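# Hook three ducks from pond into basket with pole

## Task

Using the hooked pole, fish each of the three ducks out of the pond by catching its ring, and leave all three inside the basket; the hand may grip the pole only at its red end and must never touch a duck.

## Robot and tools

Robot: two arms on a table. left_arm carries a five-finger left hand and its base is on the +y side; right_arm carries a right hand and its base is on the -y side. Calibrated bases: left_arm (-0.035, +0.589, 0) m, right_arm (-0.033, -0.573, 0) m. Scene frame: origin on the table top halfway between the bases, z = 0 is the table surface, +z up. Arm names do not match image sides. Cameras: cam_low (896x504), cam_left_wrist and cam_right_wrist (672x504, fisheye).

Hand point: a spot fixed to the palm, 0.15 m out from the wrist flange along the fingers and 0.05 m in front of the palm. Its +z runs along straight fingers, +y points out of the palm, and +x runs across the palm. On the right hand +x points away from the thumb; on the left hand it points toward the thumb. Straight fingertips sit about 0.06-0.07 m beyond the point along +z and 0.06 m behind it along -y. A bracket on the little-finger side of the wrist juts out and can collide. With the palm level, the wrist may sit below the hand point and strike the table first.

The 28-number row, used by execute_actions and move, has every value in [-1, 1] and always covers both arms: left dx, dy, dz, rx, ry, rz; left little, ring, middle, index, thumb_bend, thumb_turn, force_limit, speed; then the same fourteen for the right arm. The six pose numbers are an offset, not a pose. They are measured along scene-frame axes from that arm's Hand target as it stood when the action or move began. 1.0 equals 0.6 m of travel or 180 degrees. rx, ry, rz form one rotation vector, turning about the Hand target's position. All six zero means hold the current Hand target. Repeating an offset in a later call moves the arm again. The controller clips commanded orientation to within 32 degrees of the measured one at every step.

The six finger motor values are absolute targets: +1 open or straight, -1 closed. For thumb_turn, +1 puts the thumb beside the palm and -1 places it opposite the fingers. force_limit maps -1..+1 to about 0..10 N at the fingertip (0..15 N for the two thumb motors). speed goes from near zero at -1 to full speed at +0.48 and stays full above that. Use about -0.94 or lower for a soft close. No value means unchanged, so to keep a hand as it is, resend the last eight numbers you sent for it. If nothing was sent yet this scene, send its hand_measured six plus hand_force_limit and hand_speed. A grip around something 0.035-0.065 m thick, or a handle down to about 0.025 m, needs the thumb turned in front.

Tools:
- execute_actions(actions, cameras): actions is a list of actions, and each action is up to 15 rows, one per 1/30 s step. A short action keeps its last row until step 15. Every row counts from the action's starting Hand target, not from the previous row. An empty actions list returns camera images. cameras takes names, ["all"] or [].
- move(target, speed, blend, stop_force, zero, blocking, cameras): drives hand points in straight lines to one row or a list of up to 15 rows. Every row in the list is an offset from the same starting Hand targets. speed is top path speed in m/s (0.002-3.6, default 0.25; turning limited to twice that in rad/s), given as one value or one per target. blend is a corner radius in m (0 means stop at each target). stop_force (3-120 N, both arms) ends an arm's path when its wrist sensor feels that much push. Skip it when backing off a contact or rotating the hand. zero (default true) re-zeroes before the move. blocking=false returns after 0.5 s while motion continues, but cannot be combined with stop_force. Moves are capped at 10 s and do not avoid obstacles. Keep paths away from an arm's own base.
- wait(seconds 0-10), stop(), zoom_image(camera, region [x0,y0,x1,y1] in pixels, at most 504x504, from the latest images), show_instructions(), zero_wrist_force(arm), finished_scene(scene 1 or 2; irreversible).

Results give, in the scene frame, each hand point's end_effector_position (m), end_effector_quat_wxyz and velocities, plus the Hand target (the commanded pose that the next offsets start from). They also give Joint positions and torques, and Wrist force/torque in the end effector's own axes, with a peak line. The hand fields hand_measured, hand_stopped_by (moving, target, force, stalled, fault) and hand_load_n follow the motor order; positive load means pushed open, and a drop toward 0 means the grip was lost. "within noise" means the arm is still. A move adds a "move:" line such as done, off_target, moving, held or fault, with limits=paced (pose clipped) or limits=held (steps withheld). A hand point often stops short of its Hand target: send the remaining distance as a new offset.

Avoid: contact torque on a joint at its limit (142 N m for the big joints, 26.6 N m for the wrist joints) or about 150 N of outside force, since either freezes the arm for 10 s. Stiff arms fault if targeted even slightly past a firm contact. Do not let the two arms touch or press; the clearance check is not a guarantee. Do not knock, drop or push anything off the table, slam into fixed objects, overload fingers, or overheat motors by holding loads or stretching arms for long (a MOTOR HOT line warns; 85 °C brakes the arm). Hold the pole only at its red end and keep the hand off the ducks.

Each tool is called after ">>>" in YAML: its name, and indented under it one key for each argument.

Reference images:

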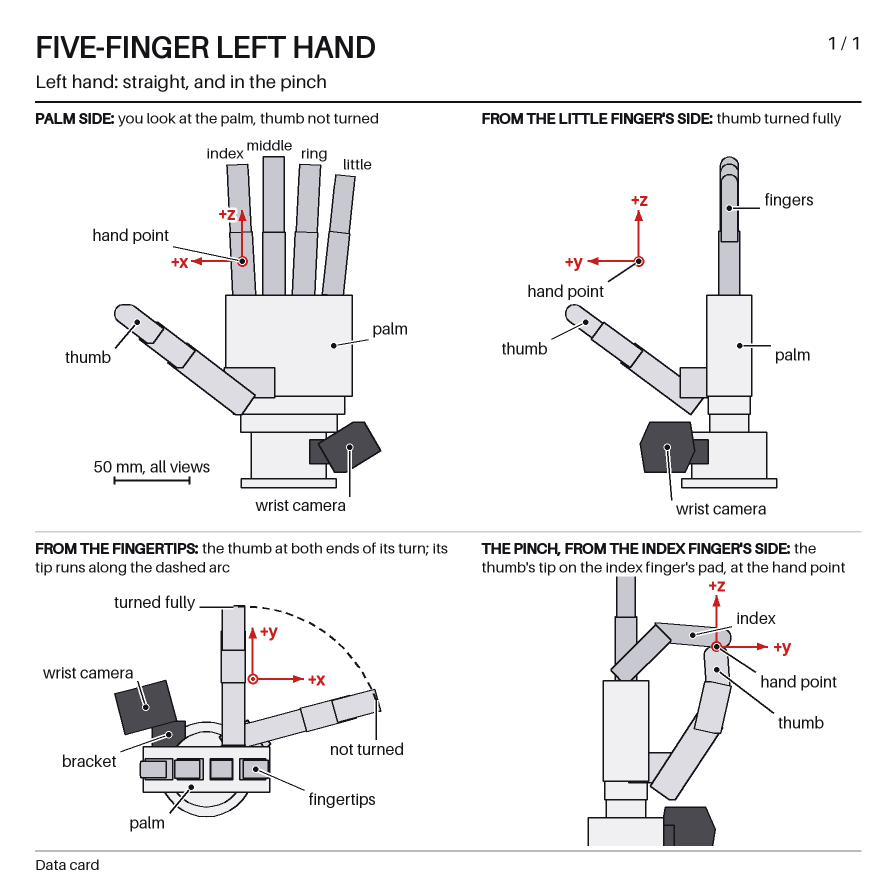

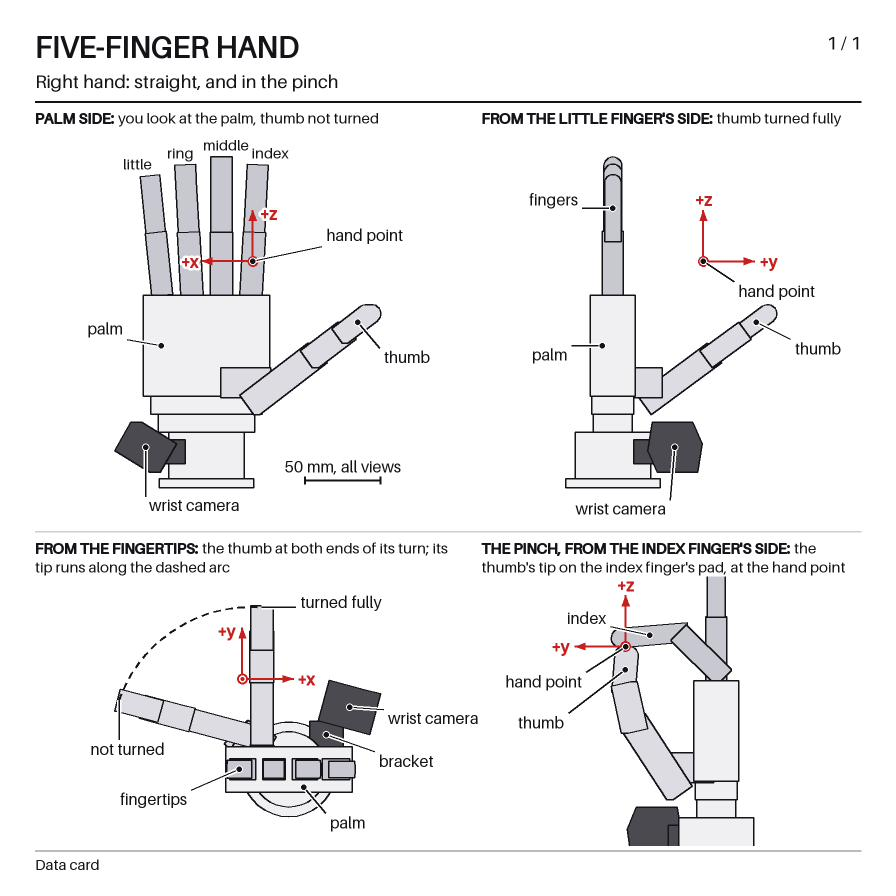

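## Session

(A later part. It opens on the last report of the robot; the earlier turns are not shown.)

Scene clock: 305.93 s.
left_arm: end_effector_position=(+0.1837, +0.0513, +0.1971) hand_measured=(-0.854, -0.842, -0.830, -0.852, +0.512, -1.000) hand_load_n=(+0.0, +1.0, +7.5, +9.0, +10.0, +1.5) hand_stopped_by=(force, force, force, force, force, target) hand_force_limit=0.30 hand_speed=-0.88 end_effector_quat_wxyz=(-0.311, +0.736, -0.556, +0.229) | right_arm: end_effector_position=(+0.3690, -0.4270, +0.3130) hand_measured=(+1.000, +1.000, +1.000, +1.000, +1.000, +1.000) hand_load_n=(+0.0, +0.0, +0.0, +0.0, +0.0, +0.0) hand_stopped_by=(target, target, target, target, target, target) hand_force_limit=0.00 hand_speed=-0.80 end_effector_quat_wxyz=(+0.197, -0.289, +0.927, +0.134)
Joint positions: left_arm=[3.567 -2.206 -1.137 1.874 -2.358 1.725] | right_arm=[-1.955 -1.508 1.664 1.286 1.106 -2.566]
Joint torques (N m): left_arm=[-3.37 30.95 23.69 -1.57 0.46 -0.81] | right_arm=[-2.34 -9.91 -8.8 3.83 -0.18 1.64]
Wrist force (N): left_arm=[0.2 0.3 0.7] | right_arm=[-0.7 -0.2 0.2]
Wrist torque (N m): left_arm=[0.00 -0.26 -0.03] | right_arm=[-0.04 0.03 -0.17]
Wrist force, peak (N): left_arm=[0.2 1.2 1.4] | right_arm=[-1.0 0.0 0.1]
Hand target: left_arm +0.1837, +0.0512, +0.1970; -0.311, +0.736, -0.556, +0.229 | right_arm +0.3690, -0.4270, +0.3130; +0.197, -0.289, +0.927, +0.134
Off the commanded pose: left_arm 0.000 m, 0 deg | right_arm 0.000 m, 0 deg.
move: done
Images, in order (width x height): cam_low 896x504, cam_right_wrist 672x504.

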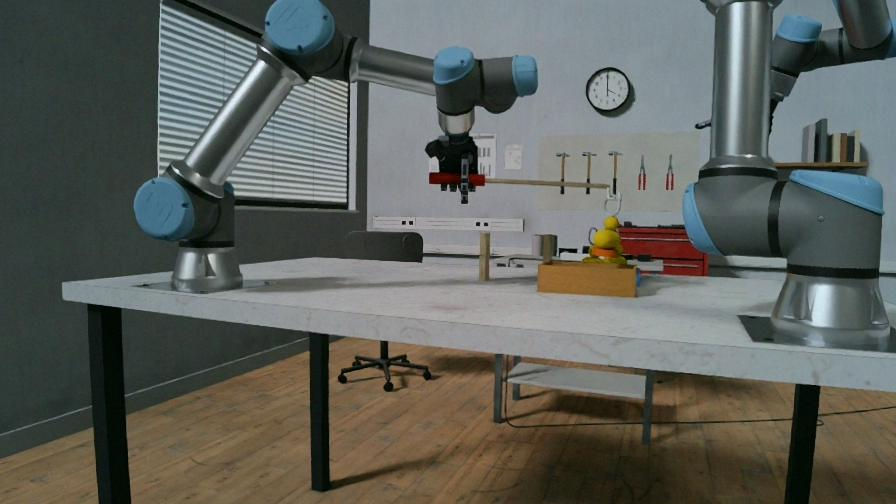

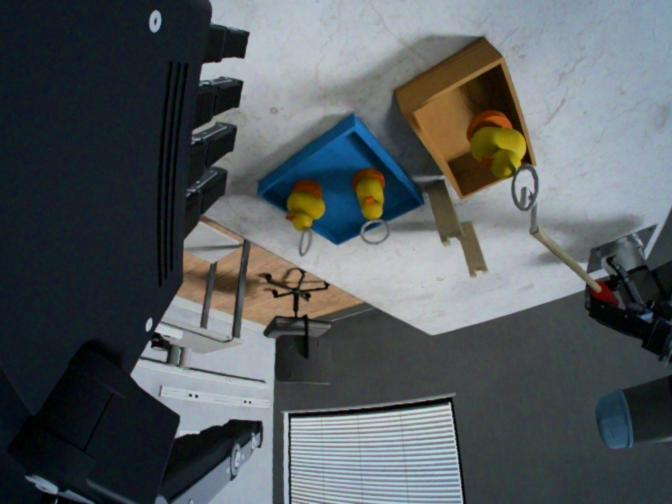

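>>> move:
  target:
    - [0,-0.03,0,0,0,0,-0.98,-0.98,-0.98,-0.98,-0.98,-1,0.3,-0.88,0,0,0,0,0,0,1,1,1,1,1,1,0,-0.8]
    - [0,-0.03,-0.085,0,0,0,-0.98,-0.98,-0.98,-0.98,-0.98,-1,0.3,-0.88,0,0,0,0,0,0,1,1,1,1,1,1,0,-0.8]
    - [0,-0.03,-0.1417,0,0,0,-0.98,-0.98,-0.98,-0.98,-0.98,-1,0.3,-0.88,0,0,0,0,0,0,1,1,1,1,1,1,0,-0.8]
  speed: [0.05, 0.05, 0.025]
  blend: [0.0, 0.01, 0]
  cameras: ["cam_low","cam_right_wrist"]

>>> zoom_image:
  camera: "cam_right_wrist"
  region: [440, 60, 560, 200]

>>> zoom_image:
  camera: "cam_low"
  region: [570, 200, 670, 280]

Scene clock: 362.37 s.
left_arm: end_effector_position=(+0.1836, +0.0333, +0.1117) hand_measured=(-0.854, -0.842, -0.830, -0.852, +0.512, -1.000) hand_load_n=(+0.0, +0.0, +7.5, +0.5, +10.5, +1.5) hand_stopped_by=(force, force, force, force, force, target) hand_force_limit=0.30 hand_speed=-0.88 end_effector_quat_wxyz=(-0.311, +0.736, -0.556, +0.229) end_effector_velocity=(+0.000, +0.000, +0.002) end_effector_angular_velocity=(+0.001, +0.001, +0.001) | right_arm: end_effector_position=(+0.3690, -0.4270, +0.3130) hand_measured=(+1.000, +1.000, +1.000, +1.000, +1.000, +1.000) hand_load_n=(+0.0, +0.0, +0.0, -0.5, +0.0, +0.0) hand_stopped_by=(target, target, target, target, target, target) hand_force_limit=0.00 hand_speed=-0.80 end_effector_quat_wxyz=(+0.197, -0.289, +0.927, +0.134)
Joint positions: left_arm=[3.554 -2.313 -1.184 2.015 -2.359 1.707] | right_arm=[-1.955 -1.508 1.664 1.286 1.106 -2.566]
Joint velocities: left_arm=[0 0.001 0.002 -0.005 0 -0.001] | right_arm=[within noise]
Joint torques (N m): left_arm=[5.8 56.06 28.2 -3.77 0.1 0.59] | right_arm=[-5.04 -9.94 -5.36 4.14 0.4 1.6]
Wrist force (N): left_arm=[0.2 -0.4 0.3] | right_arm=[-0.7 -0.2 0.0]
Wrist torque (N m): left_arm=[-0.05 -0.08 -0.10] | right_arm=[-0.03 0.03 -0.16]
Wrist force, peak (N): left_arm=[-1.4 -5.1 -3.8] | right_arm=[-0.9 -0.1 0.1]
Hand target: left_arm +0.1837, +0.0332, +0.1120; -0.311, +0.736, -0.556, +0.229 | right_arm +0.3690, -0.4270, +0.3130; +0.197, -0.289, +0.927, +0.134
Off the commanded pose: left_arm 0.000 m, 0 deg | right_arm 0.000 m, 0 deg.
move: done
Images, in order (width x height): cam_low 896x504, cam_right_wrist 672x504.

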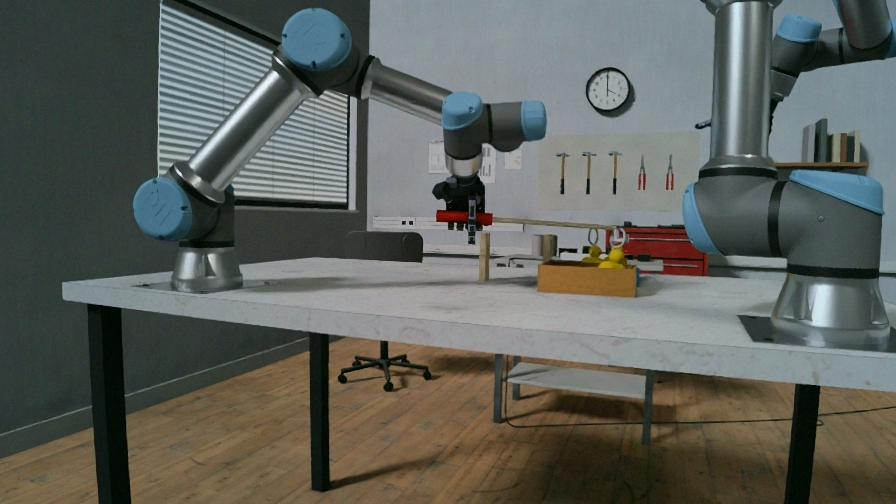

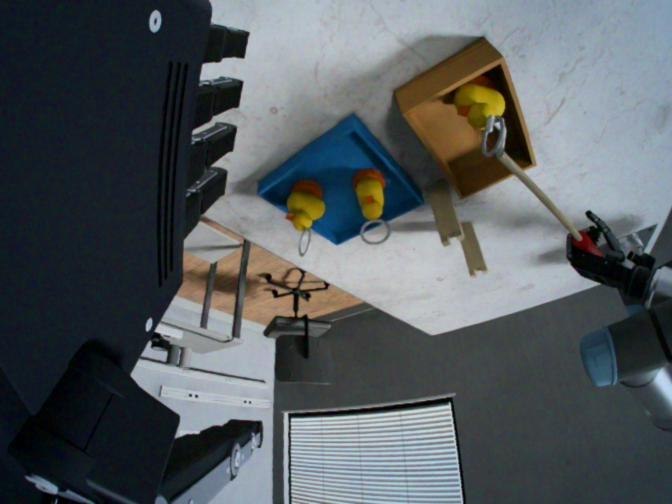

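Scaled by 3.600 from the camera's 672x504 image, which has a finer 960x720 frame.

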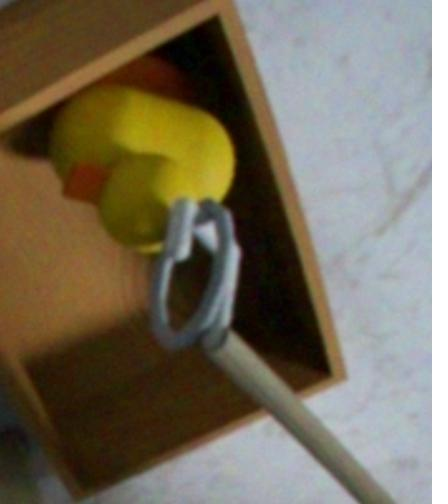

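Scaled by 5.040.

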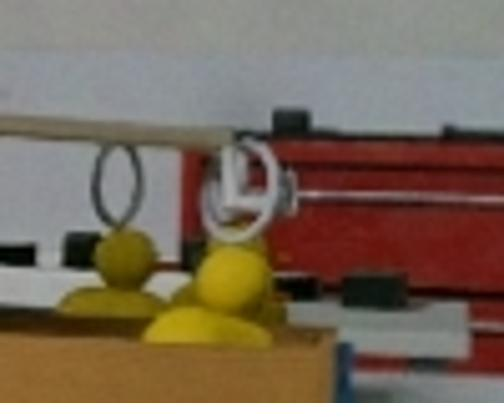

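>>> zoom_image:
  camera: "cam_right_wrist"
  region: [470, 100, 520, 170]

>>> zoom_image:
  camera: "cam_low"
  region: [600, 215, 640, 255]

Scaled by 7.200 from the camera's 672x504 image, which has a finer 960x720 frame.

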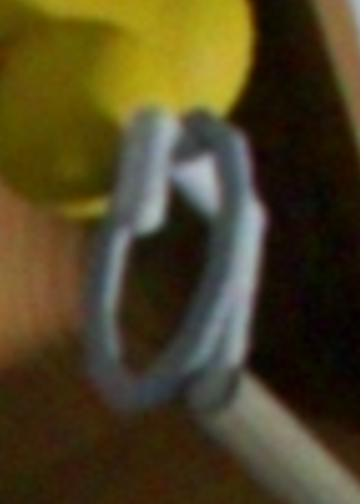

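Scaled by 12.600.

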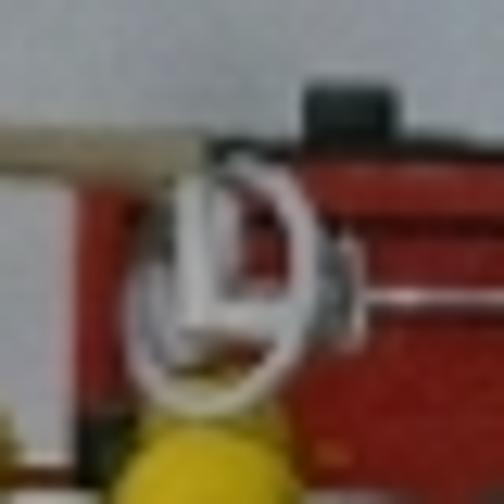

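>>> move:
  target: [0.012,0.0034,0.0033,0.0209,-0.0749,0,-0.98,-0.98,-0.98,-0.98,-0.98,-1,0.3,-0.88,0,0,0,0,0,0,1,1,1,1,1,1,0,-0.8]
  speed: 0.05
  cameras: ["cam_low","cam_right_wrist"]

>>> zoom_image:
  camera: "cam_right_wrist"
  region: [460, 90, 530, 170]

>>> zoom_image:
  camera: "cam_low"
  region: [590, 210, 650, 260]

Scene clock: 428.40 s.
left_arm: end_effector_position=(+0.1908, +0.0353, +0.1138) hand_measured=(-0.854, -0.842, -0.830, -0.852, +0.512, -1.000) hand_load_n=(+0.0, +0.0, +7.5, +0.5, +10.5, +2.0) hand_stopped_by=(force, force, force, force, force, target) hand_force_limit=0.30 hand_speed=-0.88 end_effector_quat_wxyz=(-0.398, +0.693, -0.523, +0.296) | right_arm: end_effector_position=(+0.3690, -0.4270, +0.3130) hand_measured=(+1.000, +1.000, +1.000, +1.000, +1.000, +1.000) hand_load_n=(+0.0, +0.0, +0.0, +0.0, +0.0, +0.0) hand_stopped_by=(target, target, target, target, target, target) hand_force_limit=0.00 hand_speed=-0.80 end_effector_quat_wxyz=(+0.197, -0.289, +0.927, +0.134)
Joint positions: left_arm=[3.48 -2.372 -1.196 2.026 -2.607 1.611] | right_arm=[-1.955 -1.508 1.664 1.286 1.106 -2.566]
Joint torques (N m): left_arm=[7.8 59.56 15.31 -3.71 0.16 1.43] | right_arm=[-9.05 -10.12 -4.99 4.06 1.11 1.54]
Wrist force (N): left_arm=[0.2 -0.3 0.1] | right_arm=[-0.6 -0.2 0.2]
Wrist torque (N m): left_arm=[-0.04 -0.12 -0.09] | right_arm=[-0.04 0.02 -0.16]
Wrist force, peak (N): left_arm=[0.4 -0.7 -0.1] | right_arm=[-0.9 -0.2 0.1]
Hand target: left_arm +0.1909, +0.0353, +0.1140; -0.398, +0.694, -0.523, +0.296 | right_arm +0.3690, -0.4270, +0.3130; +0.197, -0.289, +0.927, +0.134
Off the commanded pose: left_arm 0.000 m, 0 deg | right_arm 0.000 m, 0 deg.
move: done
Images, in order (width x height): cam_low 896x504, cam_right_wrist 672x504.

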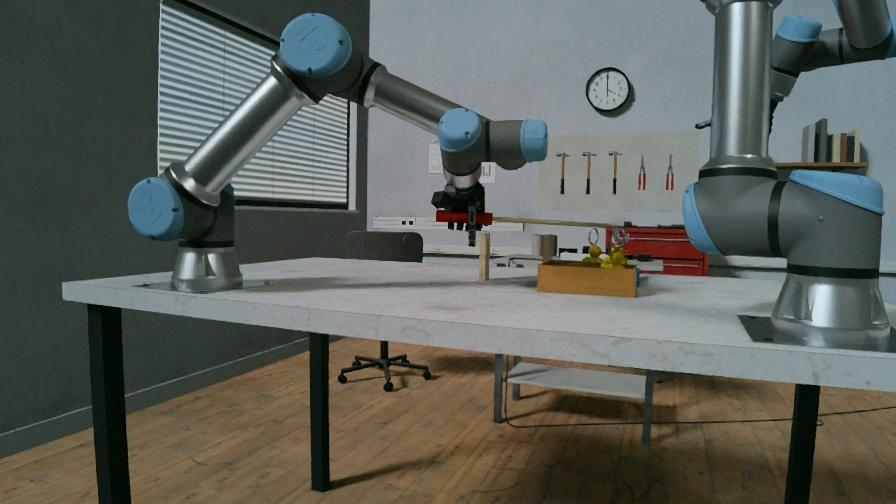

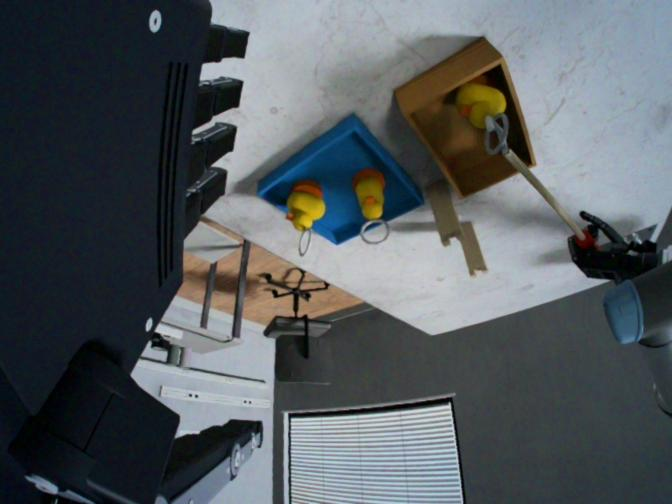

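Scaled by 6.300 from the camera's 672x504 image, which has a finer 960x720 frame.

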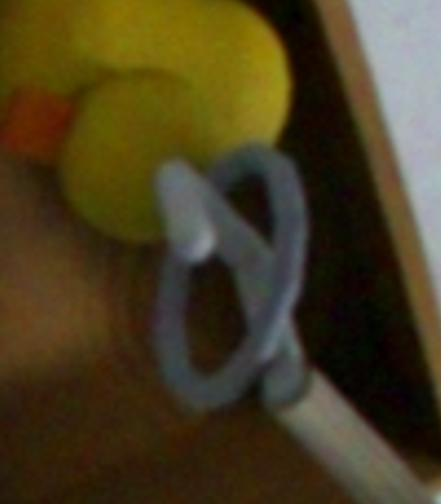

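Scaled by 8.400.

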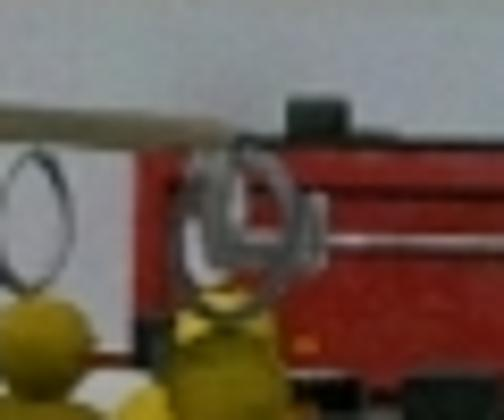

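>>> move:
  target:
    - [-0.0032,0.0112,0,0,0,0,-0.98,-0.98,-0.98,-0.98,-0.98,-1,0.3,-0.88,0,0,0,0,0,0,1,1,1,1,1,1,0,-0.8]
    - [0.0016,0.0125,-0.0042,0,0,0,-0.98,-0.98,-0.98,-0.98,-0.98,-1,0.3,-0.88,0,0,0,0,0,0,1,1,1,1,1,1,0,-0.8]
  speed: 0.03
  cameras: ["cam_low","cam_right_wrist"]

>>> zoom_image:
  camera: "cam_right_wrist"
  region: [460, 90, 530, 170]

>>> zoom_image:
  camera: "cam_low"
  region: [590, 210, 650, 260]

Scene clock: 444.17 s.
left_arm: end_effector_position=(+0.1919, +0.0429, +0.1114) hand_measured=(-0.854, -0.842, -0.830, -0.852, +0.512, -1.000) hand_load_n=(+0.0, +0.0, +7.0, +0.5, +10.5, +2.0) hand_stopped_by=(force, force, force, force, force, target) hand_force_limit=0.30 hand_speed=-0.88 end_effector_quat_wxyz=(-0.398, +0.694, -0.523, +0.296) | right_arm: end_effector_position=(+0.3690, -0.4270, +0.3130) hand_measured=(+1.000, +1.000, +1.000, +1.000, +1.000, +1.000) hand_load_n=(+0.0, +0.0, +0.0, +0.0, +0.0, +0.0) hand_stopped_by=(target, target, target, target, target, target) hand_force_limit=0.00 hand_speed=-0.80 end_effector_quat_wxyz=(+0.197, -0.289, +0.927, +0.134)
Joint positions: left_arm=[3.486 -2.356 -1.23 2.054 -2.607 1.623] | right_arm=[-1.955 -1.508 1.664 1.286 1.106 -2.566]
Joint torques (N m): left_arm=[-8.16 34.26 27.58 -3.87 0.29 -1.76] | right_arm=[-10.42 -9.87 -5.19 4.03 1.2 1.65]
Wrist force (N): left_arm=[0.2 -0.7 0.0] | right_arm=[-0.5 0.1 0.1]
Wrist torque (N m): left_arm=[-0.06 -0.11 -0.12] | right_arm=[0.01 -0.01 -0.15]
Wrist force, peak (N): left_arm=[0.5 -0.7 0.2] | right_arm=[-0.9 -0.1 -0.1]
Hand target: left_arm +0.1918, +0.0428, +0.1115; -0.398, +0.694, -0.523, +0.296 | right_arm +0.3690, -0.4270, +0.3130; +0.197, -0.289, +0.927, +0.134
Off the commanded pose: left_arm 0.000 m, 0 deg | right_arm 0.000 m, 0 deg.
move: done
Images, in order (width x height): cam_low 896x504, cam_right_wrist 672x504.

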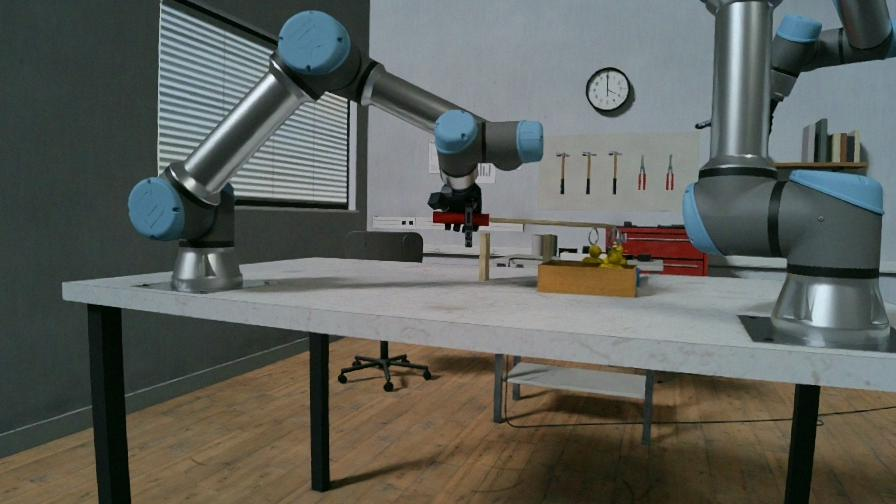

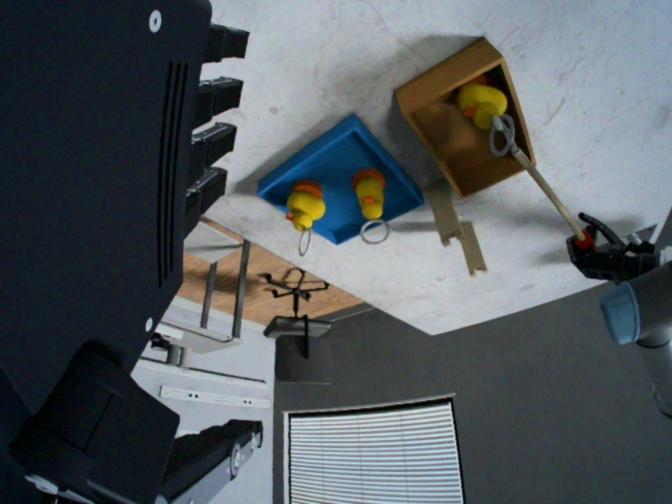

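Scaled by 6.300 from the camera's 672x504 image, which has a finer 960x720 frame.

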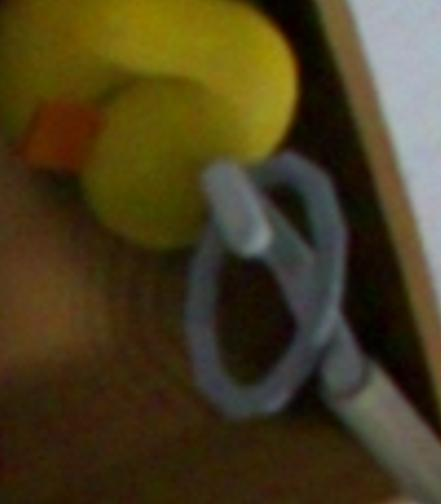

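Scaled by 8.400.

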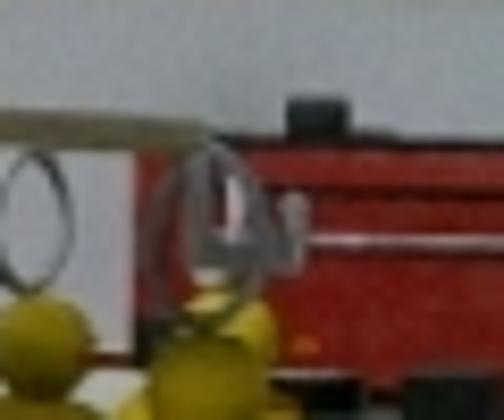

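>>> move:
  target: [-0.0033,0.016,0,0,0,0,-0.98,-0.98,-0.98,-0.98,-0.98,-1,0.3,-0.88,0,0,0,0,0,0,1,1,1,1,1,1,0,-0.8]
  speed: 0.03
  cameras: ["cam_low","cam_right_wrist"]

>>> zoom_image:
  camera: "cam_right_wrist"
  region: [460, 90, 530, 170]

>>> zoom_image:
  camera: "cam_low"
  region: [590, 210, 650, 260]

Scene clock: 464.20 s.
left_arm: end_effector_position=(+0.1898, +0.0524, +0.1115) hand_measured=(-0.854, -0.842, -0.830, -0.852, +0.512, -1.000) hand_load_n=(+0.0, +0.0, +7.5, +0.5, +10.5, +2.0) hand_stopped_by=(force, force, force, force, force, target) hand_force_limit=0.30 hand_speed=-0.88 end_effector_quat_wxyz=(-0.398, +0.694, -0.523, +0.296) end_effector_velocity=(+0.000, -0.002, +0.001) end_effector_angular_velocity=(-0.001, -0.001, +0.000) | right_arm: end_effector_position=(+0.3690, -0.4270, +0.3130) hand_measured=(+1.000, +1.000, +1.000, +1.000, +1.000, +1.000) hand_load_n=(+0.0, +0.0, +0.0, +0.0, +0.0, +0.5) hand_stopped_by=(target, target, target, target, target, target) hand_force_limit=0.00 hand_speed=-0.80 end_effector_quat_wxyz=(+0.197, -0.289, +0.927, +0.134)
Joint positions: left_arm=[3.488 -2.333 -1.271 2.075 -2.607 1.626] | right_arm=[-1.955 -1.508 1.664 1.286 1.106 -2.566]
Joint velocities: left_arm=[0 -0.002 0.007 -0.003 0 0.001] | right_arm=[within noise]
Joint torques (N m): left_arm=[3.53 32.5 29.49 -3.79 0.36 0.9] | right_arm=[-11.59 -9.88 -5.01 4.04 0.98 1.78]
Wrist force (N): left_arm=[0.1 -0.3 0.2] | right_arm=[-0.5 0.0 0.0]
Wrist torque (N m): left_arm=[-0.04 -0.10 -0.15] | right_arm=[-0.01 0.01 -0.15]
Wrist force, peak (N): left_arm=[0.2 -0.9 0.0] | right_arm=[-0.9 -0.1 0.2]
Hand target: left_arm +0.1898, +0.0524, +0.1115; -0.398, +0.694, -0.523, +0.296 | right_arm +0.3690, -0.4270, +0.3130; +0.197, -0.289, +0.927, +0.134
Off the commanded pose: left_arm 0.000 m, 0 deg | right_arm 0.000 m, 0 deg.
move: done
Images, in order (width x height): cam_low 896x504, cam_right_wrist 672x504.

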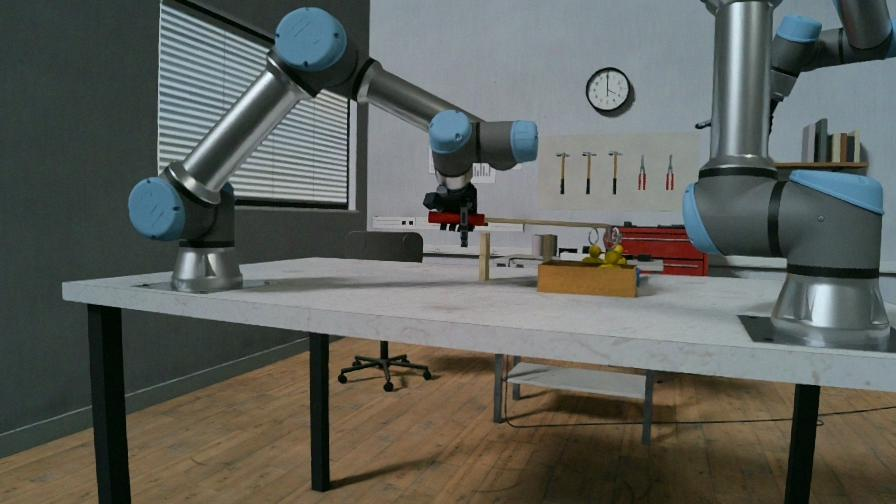

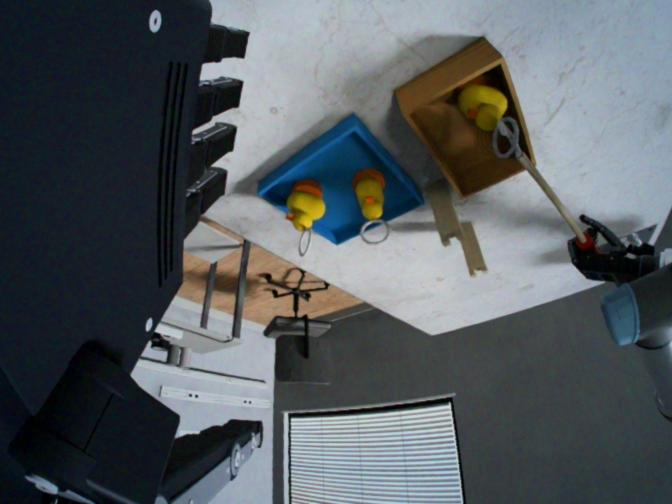

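Scaled by 6.300 from the camera's 672x504 image, which has a finer 960x720 frame.

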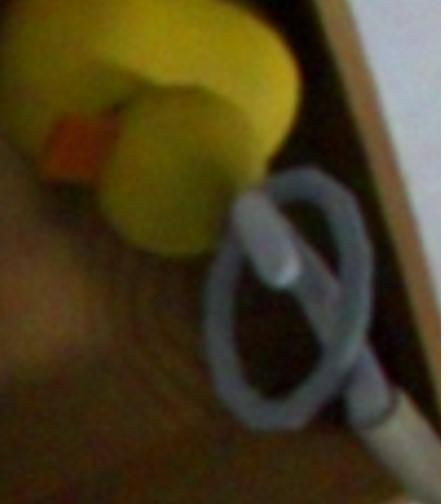

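Scaled by 8.400.

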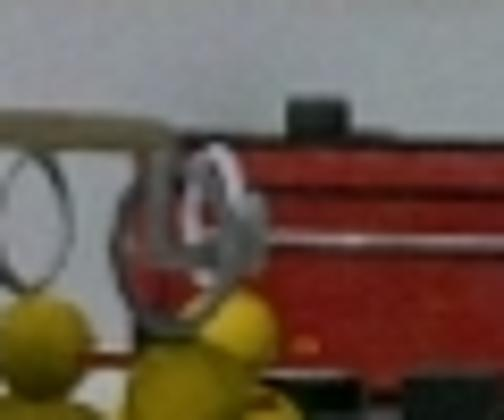

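>>> zoom_image:
  camera: "cam_right_wrist"
  region: [390, 30, 560, 210]

>>> zoom_image:
  camera: "cam_low"
  region: [530, 205, 660, 305]

Scaled by 2.800 from the camera's 672x504 image, which has a finer 960x720 frame.

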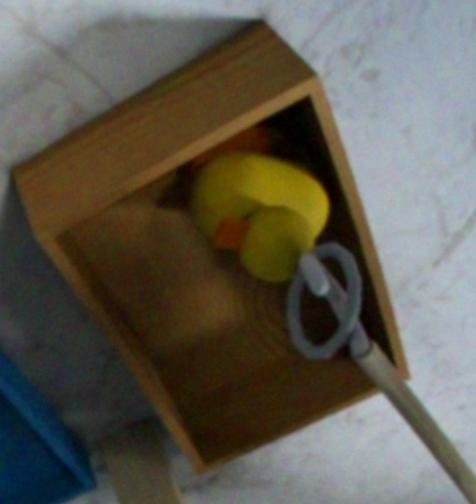

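Scaled by 3.877.

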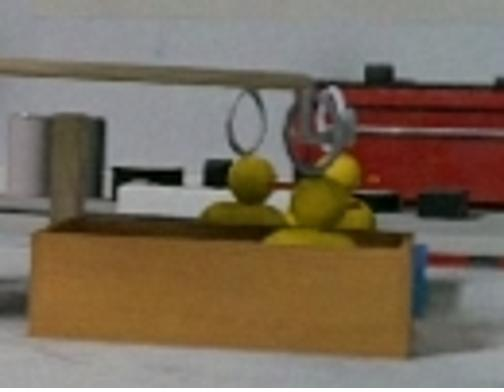

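>>> zoom_image:
  camera: "cam_right_wrist"
  region: [488, 112, 528, 164]

>>> zoom_image:
  camera: "cam_low"
  region: [596, 216, 632, 252]

Scaled by 9.692 from the camera's 672x504 image, which has a finer 960x720 frame.

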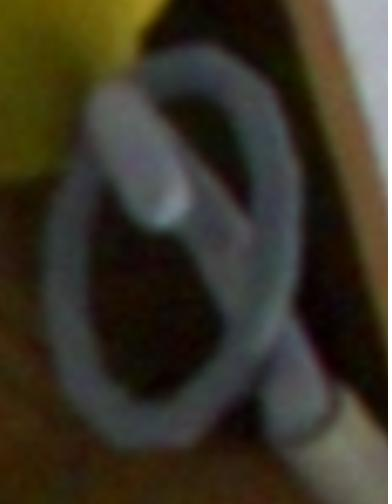

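Scaled by 14.000.

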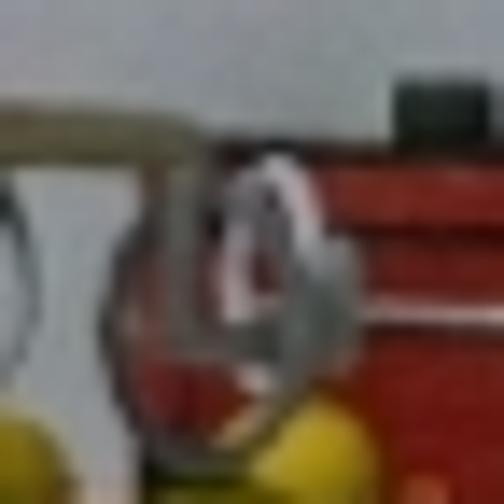

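>>> move:
  target: [0.008,0.0022,0,0,0,0,-0.98,-0.98,-0.98,-0.98,-0.98,-1,0.3,-0.88,0,0,0,0,0,0,1,1,1,1,1,1,0,-0.8]
  speed: 0.03
  cameras: ["cam_low","cam_right_wrist"]

>>> zoom_image:
  camera: "cam_right_wrist"
  region: [488, 112, 528, 164]

>>> zoom_image:
  camera: "cam_low"
  region: [596, 216, 632, 252]

Scene clock: 527.10 s.
left_arm: end_effector_position=(+0.1947, +0.0537, +0.1115) hand_measured=(-0.854, -0.842, -0.830, -0.852, +0.512, -1.000) hand_load_n=(+0.0, +0.0, +7.5, +0.5, +10.5, +2.0) hand_stopped_by=(force, force, force, force, force, target) hand_force_limit=0.30 hand_speed=-0.88 end_effector_quat_wxyz=(-0.398, +0.694, -0.523, +0.296) | right_arm: end_effector_position=(+0.3690, -0.4270, +0.3130) hand_measured=(+1.000, +1.000, +1.000, +1.000, +1.000, +1.000) hand_load_n=(+0.0, +0.0, +0.0, +0.0, -0.5, +0.0) hand_stopped_by=(target, target, target, target, target, target) hand_force_limit=0.00 hand_speed=-0.80 end_effector_quat_wxyz=(+0.197, -0.289, +0.927, +0.134)
Joint positions: left_arm=[3.497 -2.329 -1.273 2.089 -2.607 1.644] | right_arm=[-1.955 -1.508 1.664 1.286 1.106 -2.566]
Joint torques (N m): left_arm=[-6.65 56.03 10.72 -3.7 0.48 -1.87] | right_arm=[-11.74 -10.07 -5.43 4.05 1.08 1.62]
Wrist force (N): left_arm=[0.2 -0.4 0.2] | right_arm=[-0.5 0.1 -0.2]
Wrist torque (N m): left_arm=[-0.05 -0.10 -0.15] | right_arm=[0.02 0.00 -0.15]
Wrist force, peak (N): left_arm=[0.3 -0.9 0.0] | right_arm=[-1.0 -0.1 0.1]
Hand target: left_arm +0.1946, +0.0537, +0.1115; -0.398, +0.694, -0.523, +0.296 | right_arm +0.3690, -0.4270, +0.3130; +0.197, -0.289, +0.927, +0.134
Off the commanded pose: left_arm 0.000 m, 0 deg | right_arm 0.000 m, 0 deg.
move: done
Images, in order (width x height): cam_low 896x504, cam_right_wrist 672x504.

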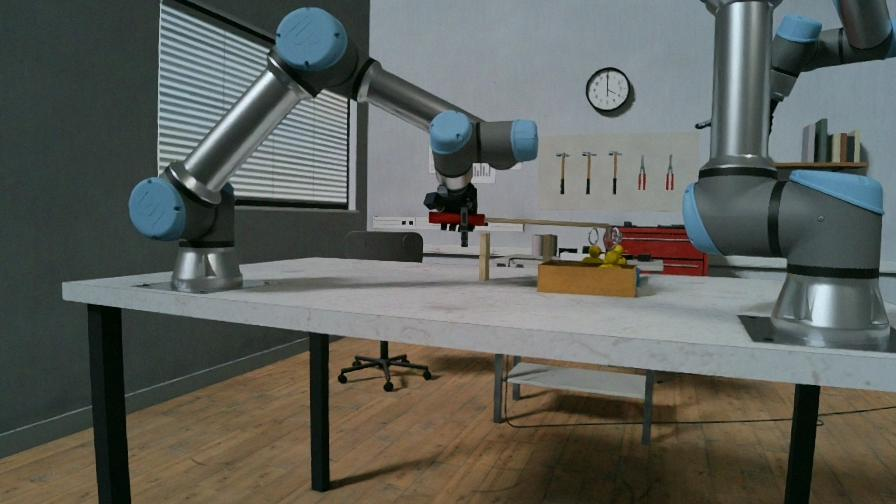

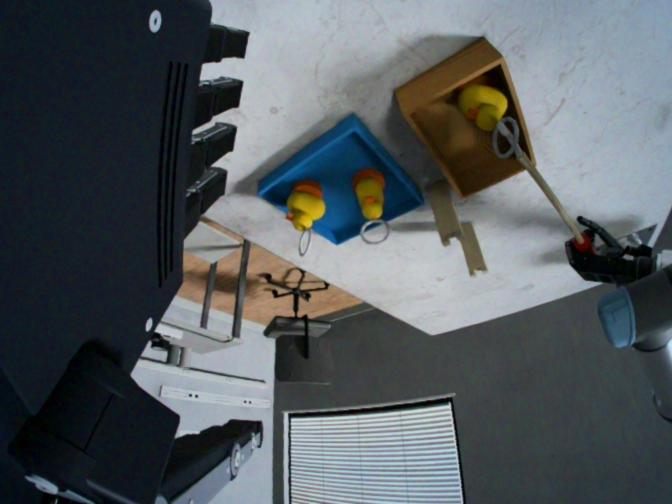

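Scaled by 9.692 from the camera's 672x504 image, which has a finer 960x720 frame.

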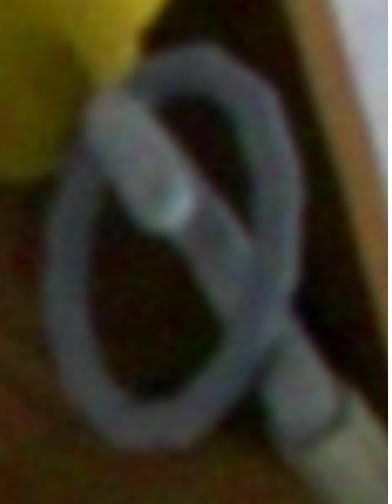

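Scaled by 14.000.

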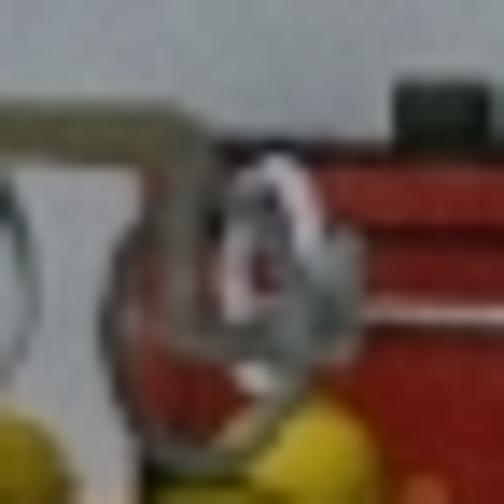

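>>> execute_actions:
  actions:
    - [[0,0,0,0,0,0,-1,-1,-0.98,-1,-0.98,-1,0.2,-0.88,0,0,0,0,0,0,1,1,1,1,1,1,0,-0.8]]
  cameras: ["cam_low","cam_right_wrist"]

>>> zoom_image:
  camera: "cam_right_wrist"
  region: [488, 112, 528, 164]

Scene clock: 538.40 s.
left_arm: end_effector_position=(+0.1946, +0.0537, +0.1115) hand_measured=(-0.962, -0.950, -0.830, -0.962, +0.512, -1.000) hand_load_n=(+6.0, +6.5, +7.0, +7.0, +10.5, +2.0) hand_stopped_by=(force, force, force, force, force, target) hand_force_limit=0.20 hand_speed=-0.88 end_effector_quat_wxyz=(-0.398, +0.694, -0.523, +0.296) | right_arm: end_effector_position=(+0.3690, -0.4270, +0.3130) hand_measured=(+1.000, +1.000, +1.000, +1.000, +1.000, +1.000) hand_load_n=(+0.0, +0.0, +0.0, +0.0, +0.0, +0.0) hand_stopped_by=(target, target, target, target, target, target) hand_force_limit=0.00 hand_speed=-0.80 end_effector_quat_wxyz=(+0.197, -0.289, +0.927, +0.134)
Joint positions: left_arm=[3.497 -2.329 -1.273 2.089 -2.607 1.644] | right_arm=[-1.955 -1.508 1.664 1.286 1.106 -2.566]
Joint torques (N m): left_arm=[-8.17 36.26 28.97 -3.82 -1.91 -1.54] | right_arm=[-12.05 -10.29 -5.45 3.95 1.13 1.63]
Wrist force (N): left_arm=[0.2 -0.5 0.2] | right_arm=[-0.7 0.1 -0.1]
Wrist torque (N m): left_arm=[-0.07 -0.09 -0.15] | right_arm=[0.02 0.03 -0.15]
Wrist force, peak (N): left_arm=[0.3 -0.8 0.3] | right_arm=[-0.9 0.0 0.1]
Hand target: left_arm +0.1946, +0.0537, +0.1115; -0.398, +0.694, -0.523, +0.296 | right_arm +0.3690, -0.4270, +0.3130; +0.197, -0.289, +0.927, +0.134
Off the commanded pose: left_arm 0.000 m, 0 deg | right_arm 0.000 m, 0 deg.
Images, in order (width x height): cam_low 896x504, cam_right_wrist 672x504.

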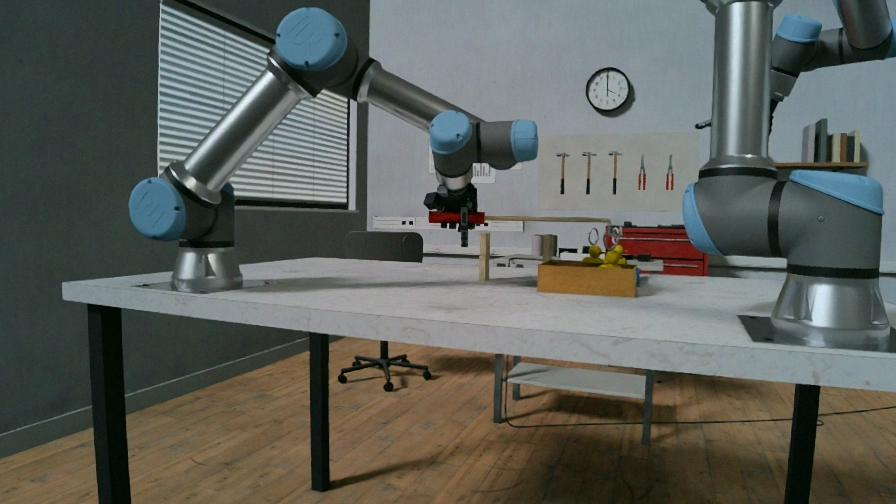

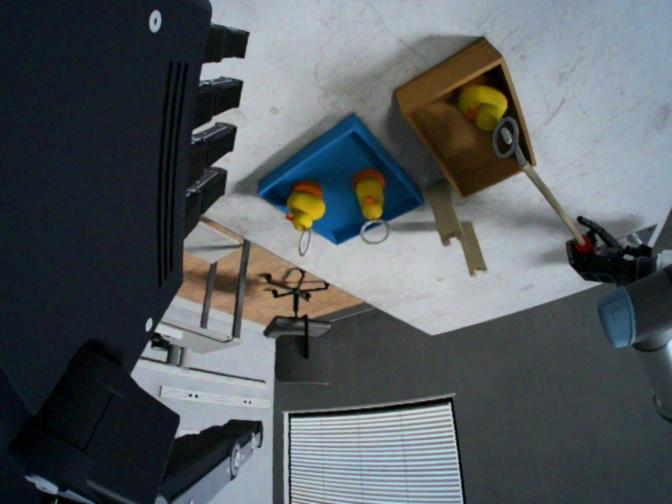

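Scaled by 9.692 from the camera's 672x504 image, which has a finer 960x720 frame.

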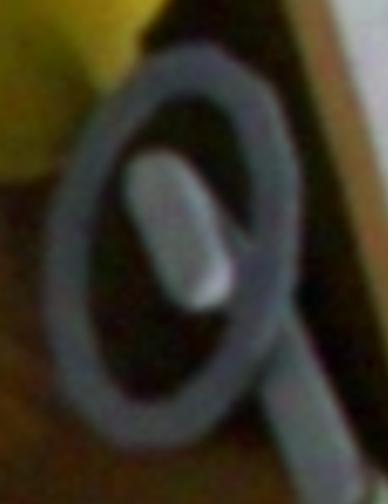

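>>> zoom_image:
  camera: "cam_low"
  region: [590, 210, 650, 260]

Scaled by 8.400.

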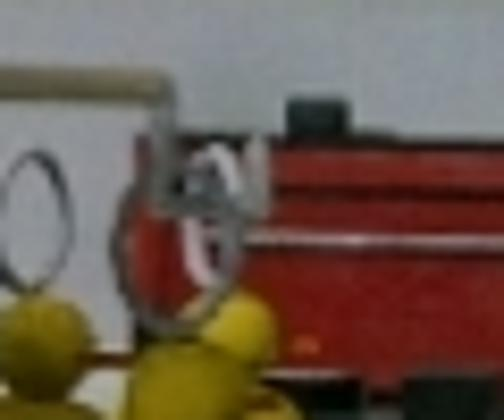

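>>> move:
  target: [0.0048,0.0013,-0.0183,0,0,0,-1,-1,-0.98,-1,-0.98,-1,0.2,-0.88,0,0,0,0,0,0,1,1,1,1,1,1,0,-0.8]
  speed: 0.03
  cameras: ["cam_low","cam_right_wrist"]

>>> zoom_image:
  camera: "cam_right_wrist"
  region: [488, 112, 528, 164]

>>> zoom_image:
  camera: "cam_low"
  region: [590, 210, 650, 260]

Scene clock: 552.03 s.
left_arm: end_effector_position=(+0.1975, +0.0546, +0.1002) hand_measured=(-0.962, -0.950, -0.830, -0.962, +0.512, -1.000) hand_load_n=(+6.5, +6.5, +7.5, +7.5, +10.5, +2.0) hand_stopped_by=(force, force, force, force, force, target) hand_force_limit=0.20 hand_speed=-0.88 end_effector_quat_wxyz=(-0.398, +0.693, -0.523, +0.296) end_effector_velocity=(+0.000, +0.001, +0.000) end_effector_angular_velocity=(+0.006, +0.002, +0.001) | right_arm: end_effector_position=(+0.3690, -0.4270, +0.3130) hand_measured=(+1.000, +1.000, +1.000, +1.000, +1.000, +1.000) hand_load_n=(+0.0, +0.0, +0.0, +0.0, +0.0, +0.0) hand_stopped_by=(target, target, target, target, target, target) hand_force_limit=0.00 hand_speed=-0.80 end_effector_quat_wxyz=(+0.197, -0.289, +0.927, +0.134)
Joint positions: left_arm=[3.503 -2.339 -1.284 2.119 -2.606 1.655] | right_arm=[-1.955 -1.508 1.664 1.286 1.106 -2.566]
Joint velocities: left_arm=[0.001 -0.001 0 -0.005 0 0] | right_arm=[within noise]
Joint torques (N m): left_arm=[-4.03 55.72 23.26 -3.86 0.38 -1.13] | right_arm=[-12.33 -10.2 -5.1 4.07 1.14 1.61]
Wrist force (N): left_arm=[0.5 -0.5 0.2] | right_arm=[-0.7 0.0 -0.1]
Wrist torque (N m): left_arm=[-0.08 -0.12 -0.14] | right_arm=[0.00 0.03 -0.16]
Wrist force, peak (N): left_arm=[0.2 -1.0 -0.2] | right_arm=[-0.9 0.0 0.0]
Hand target: left_arm +0.1975, +0.0545, +0.1005; -0.398, +0.694, -0.523, +0.296 | right_arm +0.3690, -0.4270, +0.3130; +0.197, -0.289, +0.927, +0.134
Off the commanded pose: left_arm 0.000 m, 0 deg | right_arm 0.000 m, 0 deg.
move: done
Images, in order (width x height): cam_low 896x504, cam_right_wrist 672x504.

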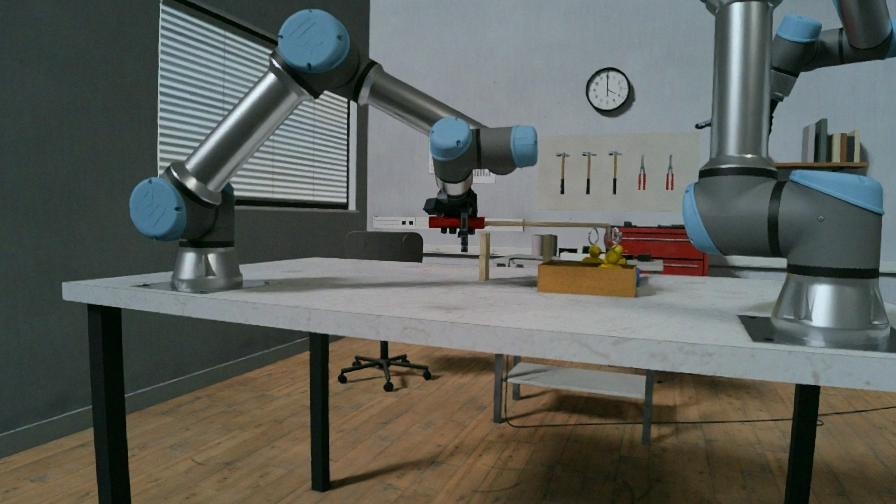

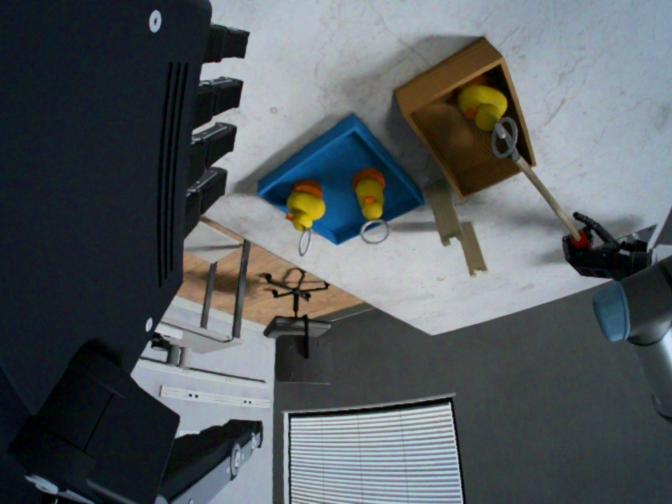

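Scaled by 9.692 from the camera's 672x504 image, which has a finer 960x720 frame.

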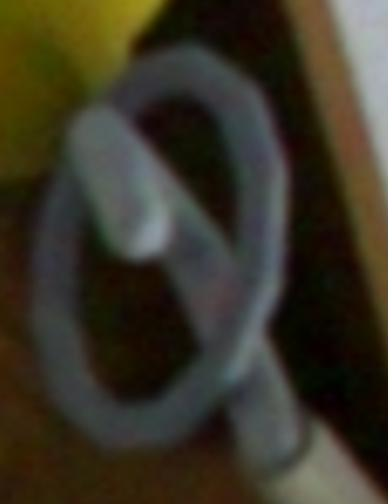

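Scaled by 8.400.

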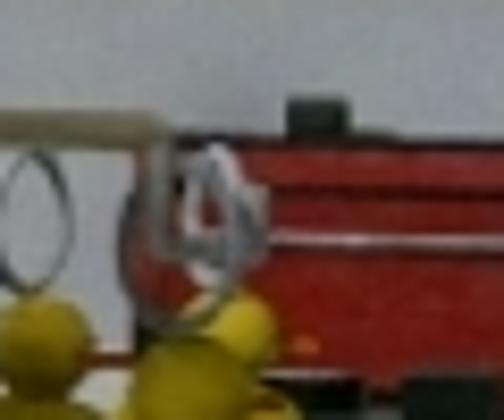

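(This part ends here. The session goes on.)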